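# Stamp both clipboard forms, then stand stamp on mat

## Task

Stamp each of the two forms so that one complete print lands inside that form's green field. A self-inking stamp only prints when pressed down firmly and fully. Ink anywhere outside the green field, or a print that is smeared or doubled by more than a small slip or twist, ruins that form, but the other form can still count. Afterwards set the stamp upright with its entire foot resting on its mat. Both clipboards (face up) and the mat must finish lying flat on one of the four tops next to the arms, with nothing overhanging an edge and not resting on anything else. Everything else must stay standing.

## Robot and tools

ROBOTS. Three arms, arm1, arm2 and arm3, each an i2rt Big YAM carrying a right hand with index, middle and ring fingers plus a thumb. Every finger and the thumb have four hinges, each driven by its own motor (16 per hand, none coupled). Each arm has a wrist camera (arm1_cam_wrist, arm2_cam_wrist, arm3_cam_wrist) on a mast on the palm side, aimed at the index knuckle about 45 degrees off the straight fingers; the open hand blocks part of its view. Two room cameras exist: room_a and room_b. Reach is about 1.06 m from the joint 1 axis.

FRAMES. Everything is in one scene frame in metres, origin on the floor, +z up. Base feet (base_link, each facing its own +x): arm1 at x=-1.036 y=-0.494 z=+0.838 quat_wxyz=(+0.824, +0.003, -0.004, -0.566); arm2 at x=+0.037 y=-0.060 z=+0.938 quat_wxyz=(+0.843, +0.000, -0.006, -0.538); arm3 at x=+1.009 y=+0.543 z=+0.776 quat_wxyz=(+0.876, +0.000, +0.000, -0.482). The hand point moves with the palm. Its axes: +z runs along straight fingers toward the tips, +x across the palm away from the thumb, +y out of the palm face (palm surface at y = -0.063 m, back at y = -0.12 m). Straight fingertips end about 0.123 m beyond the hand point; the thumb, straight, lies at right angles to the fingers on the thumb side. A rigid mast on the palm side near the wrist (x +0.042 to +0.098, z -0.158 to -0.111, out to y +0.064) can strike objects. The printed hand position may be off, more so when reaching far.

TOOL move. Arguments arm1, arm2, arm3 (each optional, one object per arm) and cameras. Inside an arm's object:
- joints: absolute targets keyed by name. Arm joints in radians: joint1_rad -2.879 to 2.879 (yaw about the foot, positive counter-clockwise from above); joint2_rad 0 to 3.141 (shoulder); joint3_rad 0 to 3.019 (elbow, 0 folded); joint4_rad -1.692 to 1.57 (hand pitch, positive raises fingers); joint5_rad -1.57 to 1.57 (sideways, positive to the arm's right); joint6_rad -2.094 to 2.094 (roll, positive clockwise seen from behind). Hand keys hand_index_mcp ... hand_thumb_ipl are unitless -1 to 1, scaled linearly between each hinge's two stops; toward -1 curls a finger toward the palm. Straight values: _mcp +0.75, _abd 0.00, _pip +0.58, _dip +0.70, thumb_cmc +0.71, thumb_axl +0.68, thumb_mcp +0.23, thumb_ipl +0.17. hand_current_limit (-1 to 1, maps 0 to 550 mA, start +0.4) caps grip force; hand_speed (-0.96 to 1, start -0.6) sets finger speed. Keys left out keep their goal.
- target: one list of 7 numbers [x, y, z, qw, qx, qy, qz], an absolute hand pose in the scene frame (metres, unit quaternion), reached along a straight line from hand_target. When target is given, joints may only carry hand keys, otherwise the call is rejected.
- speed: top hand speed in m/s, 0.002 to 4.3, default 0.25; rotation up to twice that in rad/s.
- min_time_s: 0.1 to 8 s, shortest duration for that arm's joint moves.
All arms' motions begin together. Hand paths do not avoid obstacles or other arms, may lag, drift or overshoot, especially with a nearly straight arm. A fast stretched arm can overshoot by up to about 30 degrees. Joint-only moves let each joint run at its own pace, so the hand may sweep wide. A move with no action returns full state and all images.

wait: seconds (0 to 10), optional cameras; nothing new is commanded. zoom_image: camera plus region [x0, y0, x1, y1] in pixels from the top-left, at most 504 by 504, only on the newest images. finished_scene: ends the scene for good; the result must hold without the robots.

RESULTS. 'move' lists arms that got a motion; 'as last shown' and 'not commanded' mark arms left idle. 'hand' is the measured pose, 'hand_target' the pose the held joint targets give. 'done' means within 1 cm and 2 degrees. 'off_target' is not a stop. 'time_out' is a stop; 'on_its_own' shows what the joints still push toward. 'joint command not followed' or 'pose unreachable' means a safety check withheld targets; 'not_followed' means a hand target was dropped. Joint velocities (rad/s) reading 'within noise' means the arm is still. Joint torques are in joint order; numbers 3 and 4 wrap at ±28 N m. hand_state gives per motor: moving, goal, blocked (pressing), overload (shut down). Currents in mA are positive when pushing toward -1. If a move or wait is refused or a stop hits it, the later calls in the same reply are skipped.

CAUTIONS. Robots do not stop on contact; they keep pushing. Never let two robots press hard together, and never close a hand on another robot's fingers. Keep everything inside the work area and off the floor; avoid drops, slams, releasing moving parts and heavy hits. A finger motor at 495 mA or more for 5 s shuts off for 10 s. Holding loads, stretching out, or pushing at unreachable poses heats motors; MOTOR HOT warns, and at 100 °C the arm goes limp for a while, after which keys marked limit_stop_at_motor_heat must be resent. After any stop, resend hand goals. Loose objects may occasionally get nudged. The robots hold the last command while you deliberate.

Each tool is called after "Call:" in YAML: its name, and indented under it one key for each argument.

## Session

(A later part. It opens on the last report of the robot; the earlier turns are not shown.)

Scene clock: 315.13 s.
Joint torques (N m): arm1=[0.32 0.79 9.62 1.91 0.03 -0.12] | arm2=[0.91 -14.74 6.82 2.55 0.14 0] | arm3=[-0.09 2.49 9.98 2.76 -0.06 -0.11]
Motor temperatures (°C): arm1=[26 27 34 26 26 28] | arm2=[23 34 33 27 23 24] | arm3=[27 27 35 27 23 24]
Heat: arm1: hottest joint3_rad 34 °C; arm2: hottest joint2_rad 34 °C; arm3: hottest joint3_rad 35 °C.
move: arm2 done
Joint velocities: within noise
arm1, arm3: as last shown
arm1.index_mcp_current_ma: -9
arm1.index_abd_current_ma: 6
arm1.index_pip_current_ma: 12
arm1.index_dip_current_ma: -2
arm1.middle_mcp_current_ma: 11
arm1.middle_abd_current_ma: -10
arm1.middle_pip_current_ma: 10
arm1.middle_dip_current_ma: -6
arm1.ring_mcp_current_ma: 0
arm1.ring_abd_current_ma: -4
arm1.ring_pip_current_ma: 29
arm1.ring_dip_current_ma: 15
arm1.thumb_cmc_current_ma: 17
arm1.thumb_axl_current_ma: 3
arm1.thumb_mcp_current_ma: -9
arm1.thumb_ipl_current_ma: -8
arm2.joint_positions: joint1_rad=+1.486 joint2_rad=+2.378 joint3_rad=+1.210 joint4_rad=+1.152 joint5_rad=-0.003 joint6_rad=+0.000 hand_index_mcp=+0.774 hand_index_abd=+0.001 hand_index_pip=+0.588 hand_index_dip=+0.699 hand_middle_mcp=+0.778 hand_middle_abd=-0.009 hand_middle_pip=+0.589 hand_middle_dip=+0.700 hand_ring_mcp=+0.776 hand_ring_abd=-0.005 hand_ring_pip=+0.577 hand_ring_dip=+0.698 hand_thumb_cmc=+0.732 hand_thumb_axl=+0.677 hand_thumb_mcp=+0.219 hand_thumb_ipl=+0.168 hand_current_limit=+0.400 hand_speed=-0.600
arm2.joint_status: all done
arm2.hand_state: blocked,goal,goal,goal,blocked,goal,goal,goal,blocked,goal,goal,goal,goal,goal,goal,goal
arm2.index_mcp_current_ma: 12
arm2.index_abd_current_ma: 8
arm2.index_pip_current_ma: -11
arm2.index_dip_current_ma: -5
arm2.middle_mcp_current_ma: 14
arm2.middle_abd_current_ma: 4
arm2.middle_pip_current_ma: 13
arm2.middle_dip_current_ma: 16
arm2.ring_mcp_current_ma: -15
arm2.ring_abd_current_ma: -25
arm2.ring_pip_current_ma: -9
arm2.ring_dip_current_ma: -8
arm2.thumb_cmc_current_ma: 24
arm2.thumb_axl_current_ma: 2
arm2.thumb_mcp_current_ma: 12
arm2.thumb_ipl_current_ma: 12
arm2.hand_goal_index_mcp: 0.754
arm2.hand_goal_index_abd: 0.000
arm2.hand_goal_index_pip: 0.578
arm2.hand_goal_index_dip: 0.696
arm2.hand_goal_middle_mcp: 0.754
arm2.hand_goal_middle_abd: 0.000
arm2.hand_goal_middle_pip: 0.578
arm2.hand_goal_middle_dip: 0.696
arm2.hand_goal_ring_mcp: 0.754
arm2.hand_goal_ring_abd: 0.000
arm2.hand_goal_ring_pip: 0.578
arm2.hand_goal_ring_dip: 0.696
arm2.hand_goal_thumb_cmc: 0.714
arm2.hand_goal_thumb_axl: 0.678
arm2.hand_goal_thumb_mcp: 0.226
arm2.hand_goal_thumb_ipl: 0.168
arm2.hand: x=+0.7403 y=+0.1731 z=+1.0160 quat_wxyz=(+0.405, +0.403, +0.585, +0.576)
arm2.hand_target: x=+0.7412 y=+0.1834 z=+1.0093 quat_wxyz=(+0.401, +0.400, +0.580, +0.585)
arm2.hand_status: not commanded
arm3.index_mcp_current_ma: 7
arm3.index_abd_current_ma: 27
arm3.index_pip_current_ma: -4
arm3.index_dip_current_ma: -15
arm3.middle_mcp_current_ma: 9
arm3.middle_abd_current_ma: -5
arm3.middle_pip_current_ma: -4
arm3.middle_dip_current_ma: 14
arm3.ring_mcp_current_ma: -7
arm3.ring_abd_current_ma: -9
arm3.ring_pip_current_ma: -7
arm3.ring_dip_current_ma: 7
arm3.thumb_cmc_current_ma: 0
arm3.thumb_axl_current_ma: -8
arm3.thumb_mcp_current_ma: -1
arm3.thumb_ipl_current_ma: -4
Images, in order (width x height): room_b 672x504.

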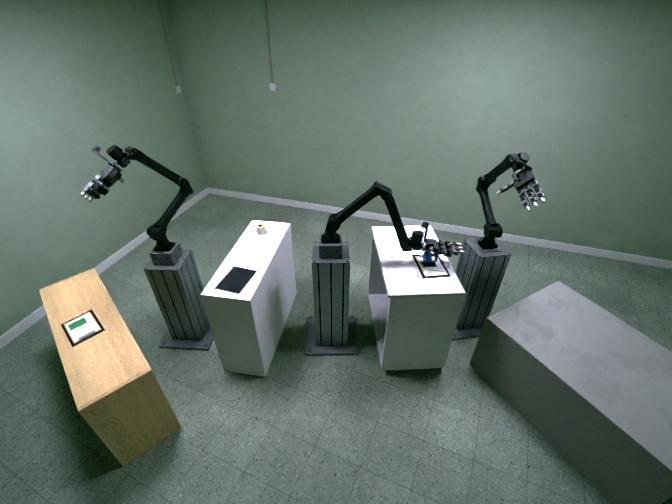

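Call:
move:
  arm2: {"joints":{"joint2_rad":2.446,"joint3_rad":1.254,"joint4_rad":1.192},"min_time_s":1.5}

Scene clock: 317.50 s.
Joint torques (N m): arm1=[0.38 0.79 9.63 1.91 0.03 -0.11] | arm2=[0.91 -14.8 6.63 2.59 0.14 0] | arm3=[-0.15 2.67 9.83 2.77 -0.08 -0.11]
Motor temperatures (°C): arm1=[26 27 34 26 26 28] | arm2=[23 34 33 27 23 24] | arm3=[27 27 35 27 23 24]
Heat: arm1: hottest joint3_rad 34 °C; arm2: hottest joint2_rad 34 °C; arm3: hottest joint3_rad 35 °C.
move: arm2 done
Joint velocities: within noise
arm1, arm3: as last shown
arm1.index_mcp_current_ma: -12
arm1.index_abd_current_ma: -20
arm1.index_pip_current_ma: 3
arm1.middle_mcp_current_ma: -6
arm1.middle_abd_current_ma: -9
arm1.middle_pip_current_ma: 3
arm1.middle_dip_current_ma: 4
arm1.ring_mcp_current_ma: -4
arm1.ring_abd_current_ma: -3
arm1.ring_pip_current_ma: 9
arm1.ring_dip_current_ma: 2
arm1.thumb_cmc_current_ma: -9
arm1.thumb_axl_current_ma: 13
arm1.thumb_mcp_current_ma: 1
arm2.joint_positions: joint1_rad=+1.486 joint2_rad=+2.415 joint3_rad=+1.226 joint4_rad=+1.173 joint5_rad=-0.003 joint6_rad=+0.000 hand_index_mcp=+0.774 hand_index_abd=+0.001 hand_index_pip=+0.588 hand_index_dip=+0.699 hand_middle_mcp=+0.778 hand_middle_abd=-0.009 hand_middle_pip=+0.589 hand_middle_dip=+0.700 hand_ring_mcp=+0.776 hand_ring_abd=-0.005 hand_ring_pip=+0.577 hand_ring_dip=+0.698 hand_thumb_cmc=+0.732 hand_thumb_axl=+0.677 hand_thumb_mcp=+0.219 hand_thumb_ipl=+0.168 hand_current_limit=+0.400 hand_speed=-0.600
arm2.joint_status: all done
arm2.hand_state: blocked,goal,goal,goal,blocked,goal,goal,goal,blocked,goal,goal,goal,goal,goal,goal,goal
arm2.index_mcp_current_ma: 7
arm2.index_abd_current_ma: -11
arm2.index_pip_current_ma: 1
arm2.index_dip_current_ma: 3
arm2.middle_mcp_current_ma: 1
arm2.middle_abd_current_ma: 10
arm2.middle_pip_current_ma: -2
arm2.middle_dip_current_ma: -6
arm2.ring_mcp_current_ma: -4
arm2.ring_abd_current_ma: -28
arm2.ring_pip_current_ma: -14
arm2.ring_dip_current_ma: 1
arm2.thumb_cmc_current_ma: 13
arm2.thumb_axl_current_ma: 16
arm2.thumb_mcp_current_ma: 6
arm2.thumb_ipl_current_ma: 17
arm2.hand_goal_index_mcp: 0.754
arm2.hand_goal_index_abd: 0.000
arm2.hand_goal_index_pip: 0.578
arm2.hand_goal_index_dip: 0.696
arm2.hand_goal_middle_mcp: 0.754
arm2.hand_goal_middle_abd: 0.000
arm2.hand_goal_middle_pip: 0.578
arm2.hand_goal_middle_dip: 0.696
arm2.hand_goal_ring_mcp: 0.754
arm2.hand_goal_ring_abd: 0.000
arm2.hand_goal_ring_pip: 0.578
arm2.hand_goal_ring_dip: 0.696
arm2.hand_goal_thumb_cmc: 0.714
arm2.hand_goal_thumb_axl: 0.678
arm2.hand_goal_thumb_mcp: 0.226
arm2.hand_goal_thumb_ipl: 0.168
arm2.hand: x=+0.7408 y=+0.1731 z=+1.0012 quat_wxyz=(+0.406, +0.403, +0.584, +0.576)
arm2.hand_target: x=+0.7411 y=+0.1832 z=+0.9936 quat_wxyz=(+0.401, +0.401, +0.580, +0.585)
arm2.hand_status: not commanded
arm3.index_abd_current_ma: 3
arm3.index_pip_current_ma: 16
arm3.index_dip_current_ma: -16
arm3.middle_mcp_current_ma: 1
arm3.middle_abd_current_ma: -13
arm3.middle_pip_current_ma: -9
arm3.middle_dip_current_ma: 4
arm3.ring_abd_current_ma: -11
arm3.ring_pip_current_ma: 6
arm3.thumb_cmc_current_ma: 1
arm3.thumb_axl_current_ma: 1
arm3.thumb_mcp_current_ma: -3
arm3.thumb_ipl_current_ma: -6
pictures: none

Call:
move:
  arm2: {"joints":{"joint2_rad":2.472,"joint3_rad":1.265,"joint4_rad":1.207},"min_time_s":1.2}
  cameras: ["room_b"]

Call:
zoom_image:
  camera: "room_b"
  region: [405, 225, 475, 280]

Scene clock: 319.30 s.
Joint torques (N m): arm1=[0.38 0.79 9.62 1.91 0.03 -0.12] | arm2=[0.91 -13.98 6.35 2.32 0.14 -0.01] | arm3=[-0.32 2.37 9.98 2.78 -0.06 -0.09]
Motor temperatures (°C): arm1=[26 27 34 26 26 28] | arm2=[23 34 33 27 23 24] | arm3=[27 27 35 27 23 24]
Heat: arm1: hottest joint3_rad 34 °C; arm2: hottest joint2_rad 34 °C; arm3: hottest joint3_rad 35 °C.
move: arm2 done
Joint velocities: within noise
arm1, arm3: as last shown
arm1.index_mcp_current_ma: 5
arm1.index_abd_current_ma: 0
arm1.index_pip_current_ma: 18
arm1.index_dip_current_ma: -17
arm1.middle_mcp_current_ma: 1
arm1.middle_abd_current_ma: -5
arm1.middle_pip_current_ma: -14
arm1.middle_dip_current_ma: 11
arm1.ring_mcp_current_ma: 11
arm1.ring_abd_current_ma: -33
arm1.ring_pip_current_ma: 6
arm1.ring_dip_current_ma: 8
arm1.thumb_cmc_current_ma: 3
arm1.thumb_axl_current_ma: -8
arm1.thumb_mcp_current_ma: -13
arm1.thumb_ipl_current_ma: 11
arm2.joint_positions: joint1_rad=+1.486 joint2_rad=+2.428 joint3_rad=+1.241 joint4_rad=+1.195 joint5_rad=-0.003 joint6_rad=+0.000 hand_index_mcp=+0.774 hand_index_abd=+0.001 hand_index_pip=+0.588 hand_index_dip=+0.699 hand_middle_mcp=+0.778 hand_middle_abd=-0.009 hand_middle_pip=+0.589 hand_middle_dip=+0.700 hand_ring_mcp=+0.776 hand_ring_abd=-0.005 hand_ring_pip=+0.577 hand_ring_dip=+0.698 hand_thumb_cmc=+0.732 hand_thumb_axl=+0.677 hand_thumb_mcp=+0.219 hand_thumb_ipl=+0.168 hand_current_limit=+0.400 hand_speed=-0.600
arm2.joint_status: all done
arm2.hand_state: blocked,goal,goal,goal,blocked,goal,goal,goal,blocked,goal,goal,goal,goal,goal,goal,goal
arm2.index_mcp_current_ma: 14
arm2.index_abd_current_ma: -6
arm2.index_pip_current_ma: -3
arm2.index_dip_current_ma: -4
arm2.middle_mcp_current_ma: 1
arm2.middle_abd_current_ma: 4
arm2.middle_pip_current_ma: 18
arm2.middle_dip_current_ma: -6
arm2.ring_mcp_current_ma: 3
arm2.ring_abd_current_ma: -14
arm2.ring_pip_current_ma: -4
arm2.ring_dip_current_ma: -3
arm2.thumb_cmc_current_ma: 6
arm2.thumb_axl_current_ma: 9
arm2.thumb_mcp_current_ma: 6
arm2.thumb_ipl_current_ma: 10
arm2.hand_goal_index_mcp: 0.754
arm2.hand_goal_index_abd: 0.000
arm2.hand_goal_index_pip: 0.578
arm2.hand_goal_index_dip: 0.696
arm2.hand_goal_middle_mcp: 0.754
arm2.hand_goal_middle_abd: 0.000
arm2.hand_goal_middle_pip: 0.578
arm2.hand_goal_middle_dip: 0.696
arm2.hand_goal_ring_mcp: 0.754
arm2.hand_goal_ring_abd: 0.000
arm2.hand_goal_ring_pip: 0.578
arm2.hand_goal_ring_dip: 0.696
arm2.hand_goal_thumb_cmc: 0.714
arm2.hand_goal_thumb_axl: 0.678
arm2.hand_goal_thumb_mcp: 0.226
arm2.hand_goal_thumb_ipl: 0.168
arm2.hand: x=+0.7420 y=+0.1735 z=+1.0027 quat_wxyz=(+0.410, +0.398, +0.578, +0.583)
arm2.hand_target: x=+0.7409 y=+0.1830 z=+0.9829 quat_wxyz=(+0.401, +0.401, +0.580, +0.585)
arm2.hand_status: not commanded
arm3.index_mcp_current_ma: 13
arm3.index_abd_current_ma: 16
arm3.index_pip_current_ma: 5
arm3.index_dip_current_ma: 4
arm3.middle_mcp_current_ma: 2
arm3.middle_abd_current_ma: -25
arm3.middle_pip_current_ma: 1
arm3.middle_dip_current_ma: 17
arm3.ring_mcp_current_ma: -12
arm3.ring_abd_current_ma: -13
arm3.ring_pip_current_ma: -5
arm3.ring_dip_current_ma: 4
arm3.thumb_cmc_current_ma: 5
arm3.thumb_axl_current_ma: 4
arm3.thumb_mcp_current_ma: 9
arm3.thumb_ipl_current_ma: 2
Images, in order (width x height): room_b 672x504.

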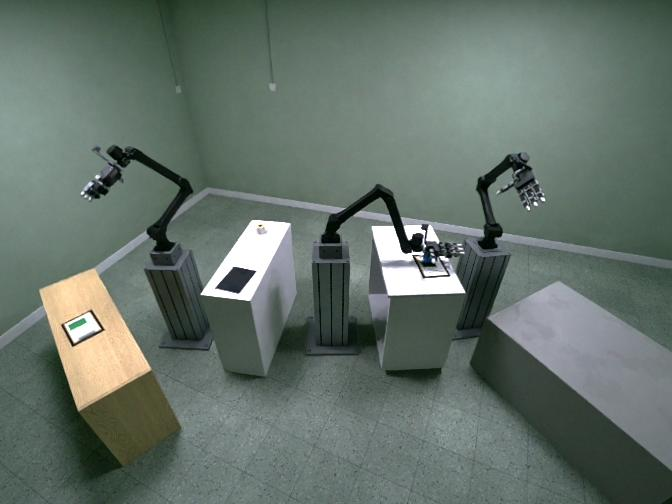

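Scaled by 7.200 from the camera's image (finer frame: 960x720).

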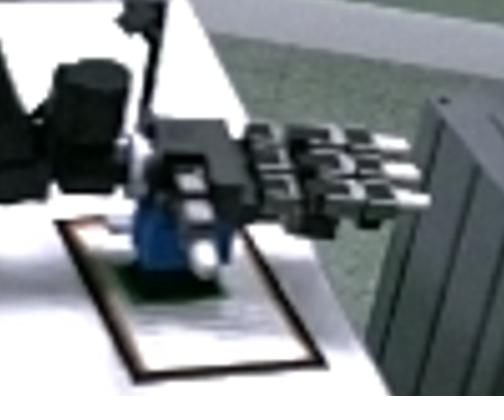

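Call:
move:
  arm2: {"joints":{"joint2_rad":2.572,"joint3_rad":1.217,"joint4_rad":1.18},"min_time_s":1.5}

Scene clock: 321.80 s.
Joint torques (N m): arm1=[0.38 0.79 9.65 1.92 0.04 -0.12] | arm2=[0.91 -10.05 2.13 0.8 0.09 -0.06] | arm3=[-0.91 2.78 9.88 2.71 -0.09 -0.13]
Motor temperatures (°C): arm1=[26 27 34 26 26 28] | arm2=[23 33 33 27 23 24] | arm3=[27 27 35 27 23 24]
Heat: arm1: hottest joint3_rad 34 °C; arm2: hottest joint2_rad 33 °C; arm3: hottest joint3_rad 35 °C.
move: arm2 done
Joint velocities: within noise
arm1, arm3: as last shown
arm1.index_mcp_current_ma: -5
arm1.index_pip_current_ma: 27
arm1.index_dip_current_ma: 22
arm1.middle_mcp_current_ma: -10
arm1.middle_abd_current_ma: -8
arm1.middle_pip_current_ma: 27
arm1.middle_dip_current_ma: 1
arm1.ring_mcp_current_ma: 2
arm1.ring_abd_current_ma: -14
arm1.ring_pip_current_ma: 5
arm1.ring_dip_current_ma: -6
arm1.thumb_cmc_current_ma: -3
arm1.thumb_axl_current_ma: 11
arm1.thumb_mcp_current_ma: 10
arm1.thumb_ipl_current_ma: -14
arm2.joint_positions: joint1_rad=+1.486 joint2_rad=+2.475 joint3_rad=+1.248 joint4_rad=+1.211 joint5_rad=-0.002 joint6_rad=+0.005 hand_index_mcp=+0.774 hand_index_abd=+0.008 hand_index_pip=+0.588 hand_index_dip=+0.699 hand_middle_mcp=+0.778 hand_middle_abd=+0.001 hand_middle_pip=+0.589 hand_middle_dip=+0.700 hand_ring_mcp=+0.776 hand_ring_abd=+0.001 hand_ring_pip=+0.577 hand_ring_dip=+0.698 hand_thumb_cmc=+0.732 hand_thumb_axl=+0.677 hand_thumb_mcp=+0.221 hand_thumb_ipl=+0.168 hand_current_limit=+0.400 hand_speed=-0.600
arm2.joint_status: all done
arm2.hand_state: blocked,goal,goal,goal,blocked,goal,goal,goal,blocked,goal,goal,goal,goal,goal,goal,goal
arm2.index_mcp_current_ma: 1
arm2.index_abd_current_ma: 3
arm2.index_pip_current_ma: -1
arm2.index_dip_current_ma: -23
arm2.middle_mcp_current_ma: -13
arm2.middle_abd_current_ma: 8
arm2.middle_pip_current_ma: 1
arm2.middle_dip_current_ma: 1
arm2.ring_mcp_current_ma: -3
arm2.ring_abd_current_ma: 2
arm2.ring_pip_current_ma: 3
arm2.ring_dip_current_ma: -7
arm2.thumb_cmc_current_ma: 12
arm2.thumb_axl_current_ma: -8
arm2.thumb_mcp_current_ma: 7
arm2.thumb_ipl_current_ma: -2
arm2.hand_goal_index_mcp: 0.754
arm2.hand_goal_index_abd: 0.000
arm2.hand_goal_index_pip: 0.578
arm2.hand_goal_index_dip: 0.696
arm2.hand_goal_middle_mcp: 0.754
arm2.hand_goal_middle_abd: 0.000
arm2.hand_goal_middle_pip: 0.578
arm2.hand_goal_middle_dip: 0.696
arm2.hand_goal_ring_mcp: 0.754
arm2.hand_goal_ring_abd: 0.000
arm2.hand_goal_ring_pip: 0.578
arm2.hand_goal_ring_dip: 0.696
arm2.hand_goal_thumb_cmc: 0.714
arm2.hand_goal_thumb_axl: 0.678
arm2.hand_goal_thumb_mcp: 0.226
arm2.hand_goal_thumb_ipl: 0.168
arm2.hand: x=+0.7390 y=+0.1718 z=+0.9754 quat_wxyz=(+0.404, +0.405, +0.583, +0.577)
arm2.hand_target: x=+0.7168 y=+0.1730 z=+0.8876 quat_wxyz=(+0.365, +0.435, +0.628, +0.532)
arm2.hand_status: not commanded
arm3.index_mcp_current_ma: 10
arm3.index_abd_current_ma: 15
arm3.index_pip_current_ma: -9
arm3.index_dip_current_ma: 5
arm3.middle_mcp_current_ma: 8
arm3.middle_abd_current_ma: -17
arm3.middle_pip_current_ma: 8
arm3.middle_dip_current_ma: 13
arm3.ring_mcp_current_ma: -7
arm3.ring_pip_current_ma: 1
arm3.ring_dip_current_ma: 3
arm3.thumb_cmc_current_ma: 10
arm3.thumb_axl_current_ma: 23
arm3.thumb_mcp_current_ma: -8
pictures: none

Call:
wait:
  seconds: 0.1
  cameras: ["room_b","room_a"]

Call:
zoom_image:
  camera: "room_b"
  region: [405, 225, 475, 280]

Call:
zoom_image:
  camera: "room_a"
  region: [185, 160, 255, 215]

Scene clock: 322.30 s.
Joint torques (N m): arm1=[0.32 0.79 9.63 1.91 0.03 -0.12] | arm2=[0.91 -9.99 2.13 0.8 0.09 -0.06] | arm3=[-0.32 2.55 9.76 2.69 -0.08 -0.11]
Motor temperatures (°C): arm1=[26 27 34 26 26 28] | arm2=[23 33 33 27 23 24] | arm3=[27 27 35 27 23 24]
Heat: arm1: hottest joint3_rad 34 °C; arm2: hottest joint2_rad 33 °C; arm3: hottest joint3_rad 35 °C.
Joint velocities: within noise
arm1.joint_positions: joint1_rad=-0.559 joint2_rad=+0.596 joint3_rad=+1.412 joint4_rad=-1.322 joint5_rad=+0.086 joint6_rad=+1.013 hand_index_mcp=+0.755 hand_index_abd=+0.000 hand_index_pip=+0.577 hand_index_dip=+0.696 hand_middle_mcp=+0.755 hand_middle_abd=+0.000 hand_middle_pip=+0.577 hand_middle_dip=+0.696 hand_ring_mcp=+0.756 hand_ring_abd=+0.000 hand_ring_pip=+0.577 hand_ring_dip=+0.696 hand_thumb_cmc=+0.715 hand_thumb_axl=+0.677 hand_thumb_mcp=+0.226 hand_thumb_ipl=+0.168 hand_current_limit=+0.400 hand_speed=-0.600
arm1.joint_status: not commanded
arm1.hand_state: goal,goal,goal,goal,goal,goal,goal,goal,goal,goal,goal,goal,goal,goal,goal,goal
arm1.index_mcp_current_ma: -1
arm1.index_abd_current_ma: -29
arm1.index_pip_current_ma: 17
arm1.index_dip_current_ma: -8
arm1.middle_mcp_current_ma: -27
arm1.middle_abd_current_ma: -6
arm1.middle_pip_current_ma: 18
arm1.middle_dip_current_ma: -6
arm1.ring_mcp_current_ma: 15
arm1.ring_abd_current_ma: -7
arm1.ring_pip_current_ma: 7
arm1.ring_dip_current_ma: 1
arm1.thumb_cmc_current_ma: 2
arm1.thumb_axl_current_ma: 9
arm1.thumb_mcp_current_ma: 13
arm1.thumb_ipl_current_ma: 9
arm1.hand_goal_index_mcp: 0.754
arm1.hand_goal_index_abd: 0.000
arm1.hand_goal_index_pip: 0.576
arm1.hand_goal_index_dip: 0.696
arm1.hand_goal_middle_mcp: 0.754
arm1.hand_goal_middle_abd: 0.000
arm1.hand_goal_middle_pip: 0.576
arm1.hand_goal_middle_dip: 0.696
arm1.hand_goal_ring_mcp: 0.754
arm1.hand_goal_ring_abd: 0.000
arm1.hand_goal_ring_pip: 0.576
arm1.hand_goal_ring_dip: 0.696
arm1.hand_goal_thumb_cmc: 0.714
arm1.hand_goal_thumb_axl: 0.678
arm1.hand_goal_thumb_mcp: 0.226
arm1.hand_goal_thumb_ipl: 0.168
arm1.hand: x=-1.1829 y=-0.7024 z=+1.4206 quat_wxyz=(+0.477, +0.696, -0.508, +0.172)
arm1.hand_target: x=-1.1825 y=-0.6996 z=+1.4322 quat_wxyz=(+0.487, +0.690, -0.504, +0.177)
arm1.hand_status: not commanded
arm2.joint_positions: joint1_rad=+1.486 joint2_rad=+2.475 joint3_rad=+1.248 joint4_rad=+1.211 joint5_rad=-0.002 joint6_rad=+0.005 hand_index_mcp=+0.774 hand_index_abd=+0.008 hand_index_pip=+0.588 hand_index_dip=+0.699 hand_middle_mcp=+0.778 hand_middle_abd=+0.001 hand_middle_pip=+0.589 hand_middle_dip=+0.700 hand_ring_mcp=+0.776 hand_ring_abd=+0.001 hand_ring_pip=+0.577 hand_ring_dip=+0.698 hand_thumb_cmc=+0.732 hand_thumb_axl=+0.677 hand_thumb_mcp=+0.221 hand_thumb_ipl=+0.168 hand_current_limit=+0.400 hand_speed=-0.600
arm2.joint_status: all done
arm2.hand_state: blocked,goal,goal,goal,blocked,goal,goal,goal,blocked,goal,goal,goal,goal,goal,goal,goal
arm2.index_mcp_current_ma: 29
arm2.index_abd_current_ma: -27
arm2.index_pip_current_ma: -1
arm2.index_dip_current_ma: 10
arm2.middle_mcp_current_ma: 16
arm2.middle_abd_current_ma: 3
arm2.middle_pip_current_ma: -3
arm2.middle_dip_current_ma: -1
arm2.ring_mcp_current_ma: -17
arm2.ring_abd_current_ma: -17
arm2.ring_pip_current_ma: -15
arm2.ring_dip_current_ma: -29
arm2.thumb_cmc_current_ma: -2
arm2.thumb_axl_current_ma: 8
arm2.thumb_mcp_current_ma: 10
arm2.thumb_ipl_current_ma: -4
arm2.hand_goal_index_mcp: 0.754
arm2.hand_goal_index_abd: 0.000
arm2.hand_goal_index_pip: 0.578
arm2.hand_goal_index_dip: 0.696
arm2.hand_goal_middle_mcp: 0.754
arm2.hand_goal_middle_abd: 0.000
arm2.hand_goal_middle_pip: 0.578
arm2.hand_goal_middle_dip: 0.696
arm2.hand_goal_ring_mcp: 0.754
arm2.hand_goal_ring_abd: 0.000
arm2.hand_goal_ring_pip: 0.578
arm2.hand_goal_ring_dip: 0.696
arm2.hand_goal_thumb_cmc: 0.714
arm2.hand_goal_thumb_axl: 0.678
arm2.hand_goal_thumb_mcp: 0.226
arm2.hand_goal_thumb_ipl: 0.168
arm2.hand: x=+0.7390 y=+0.1718 z=+0.9754 quat_wxyz=(+0.404, +0.405, +0.583, +0.577)
arm2.hand_target: x=+0.7168 y=+0.1730 z=+0.8876 quat_wxyz=(+0.365, +0.435, +0.628, +0.532)
arm2.hand_status: not commanded
arm3.joint_positions: joint1_rad=-0.091 joint2_rad=+0.578 joint3_rad=+1.342 joint4_rad=-1.238 joint5_rad=-0.091 joint6_rad=+0.998 hand_index_mcp=+0.757 hand_index_abd=+0.000 hand_index_pip=+0.577 hand_index_dip=+0.696 hand_middle_mcp=+0.757 hand_middle_abd=+0.001 hand_middle_pip=+0.577 hand_middle_dip=+0.696 hand_ring_mcp=+0.757 hand_ring_abd=+0.001 hand_ring_pip=+0.577 hand_ring_dip=+0.696 hand_thumb_cmc=+0.717 hand_thumb_axl=+0.677 hand_thumb_mcp=+0.226 hand_thumb_ipl=+0.168 hand_current_limit=+0.400 hand_speed=-0.600
arm3.joint_status: not commanded
arm3.hand_state: goal,goal,goal,goal,goal,goal,goal,goal,goal,goal,goal,goal,goal,goal,goal,goal
arm3.index_mcp_current_ma: -5
arm3.index_abd_current_ma: 4
arm3.index_pip_current_ma: 12
arm3.index_dip_current_ma: 0
arm3.middle_mcp_current_ma: 0
arm3.middle_abd_current_ma: -18
arm3.middle_pip_current_ma: 4
arm3.middle_dip_current_ma: 10
arm3.ring_mcp_current_ma: -12
arm3.ring_abd_current_ma: -10
arm3.ring_pip_current_ma: -8
arm3.ring_dip_current_ma: 9
arm3.thumb_cmc_current_ma: 13
arm3.thumb_axl_current_ma: 11
arm3.thumb_mcp_current_ma: -5
arm3.thumb_ipl_current_ma: -6
arm3.hand_goal_index_mcp: 0.754
arm3.hand_goal_index_abd: 0.000
arm3.hand_goal_index_pip: 0.576
arm3.hand_goal_index_dip: 0.696
arm3.hand_goal_middle_mcp: 0.754
arm3.hand_goal_middle_abd: 0.000
arm3.hand_goal_middle_pip: 0.576
arm3.hand_goal_middle_dip: 0.696
arm3.hand_goal_ring_mcp: 0.754
arm3.hand_goal_ring_abd: 0.000
arm3.hand_goal_ring_pip: 0.576
arm3.hand_goal_ring_dip: 0.696
arm3.hand_goal_thumb_cmc: 0.714
arm3.hand_goal_thumb_axl: 0.678
arm3.hand_goal_thumb_mcp: 0.226
arm3.hand_goal_thumb_ipl: 0.168
arm3.hand: x=+1.0652 y=+0.2841 z=+1.3427 quat_wxyz=(+0.359, +0.830, -0.197, +0.379)
arm3.hand_target: x=+1.0637 y=+0.2869 z=+1.3560 quat_wxyz=(+0.369, +0.822, -0.195, +0.387)
arm3.hand_status: not commanded
wait: 0.10 s; at rest from the start
pictures: room_a, room_b
Images, in order (width x height): room_a 672x504, room_b 672x504.

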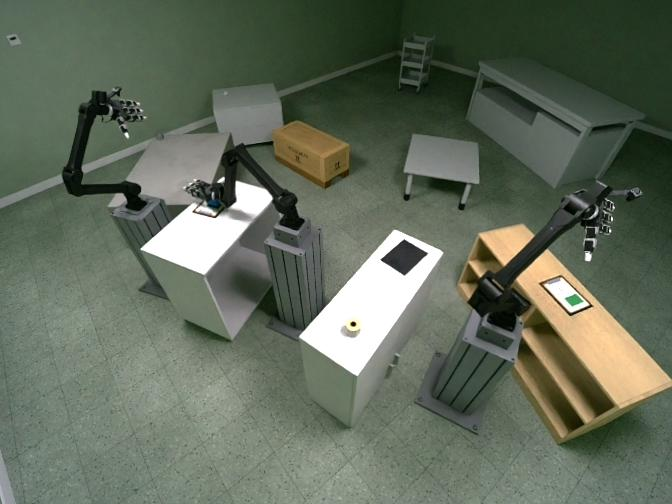

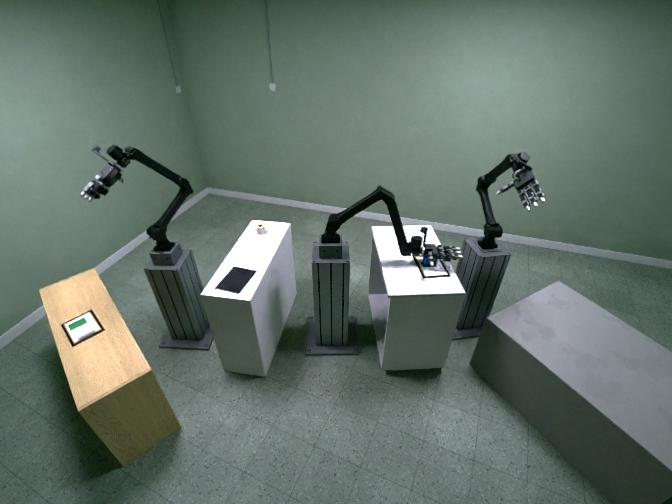

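Scaled by 7.200 from the camera's image (finer frame: 960x720).

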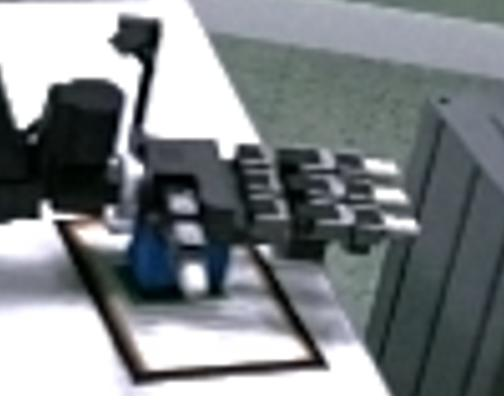

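Scaled by 7.200 from the camera's image (finer frame: 960x720).

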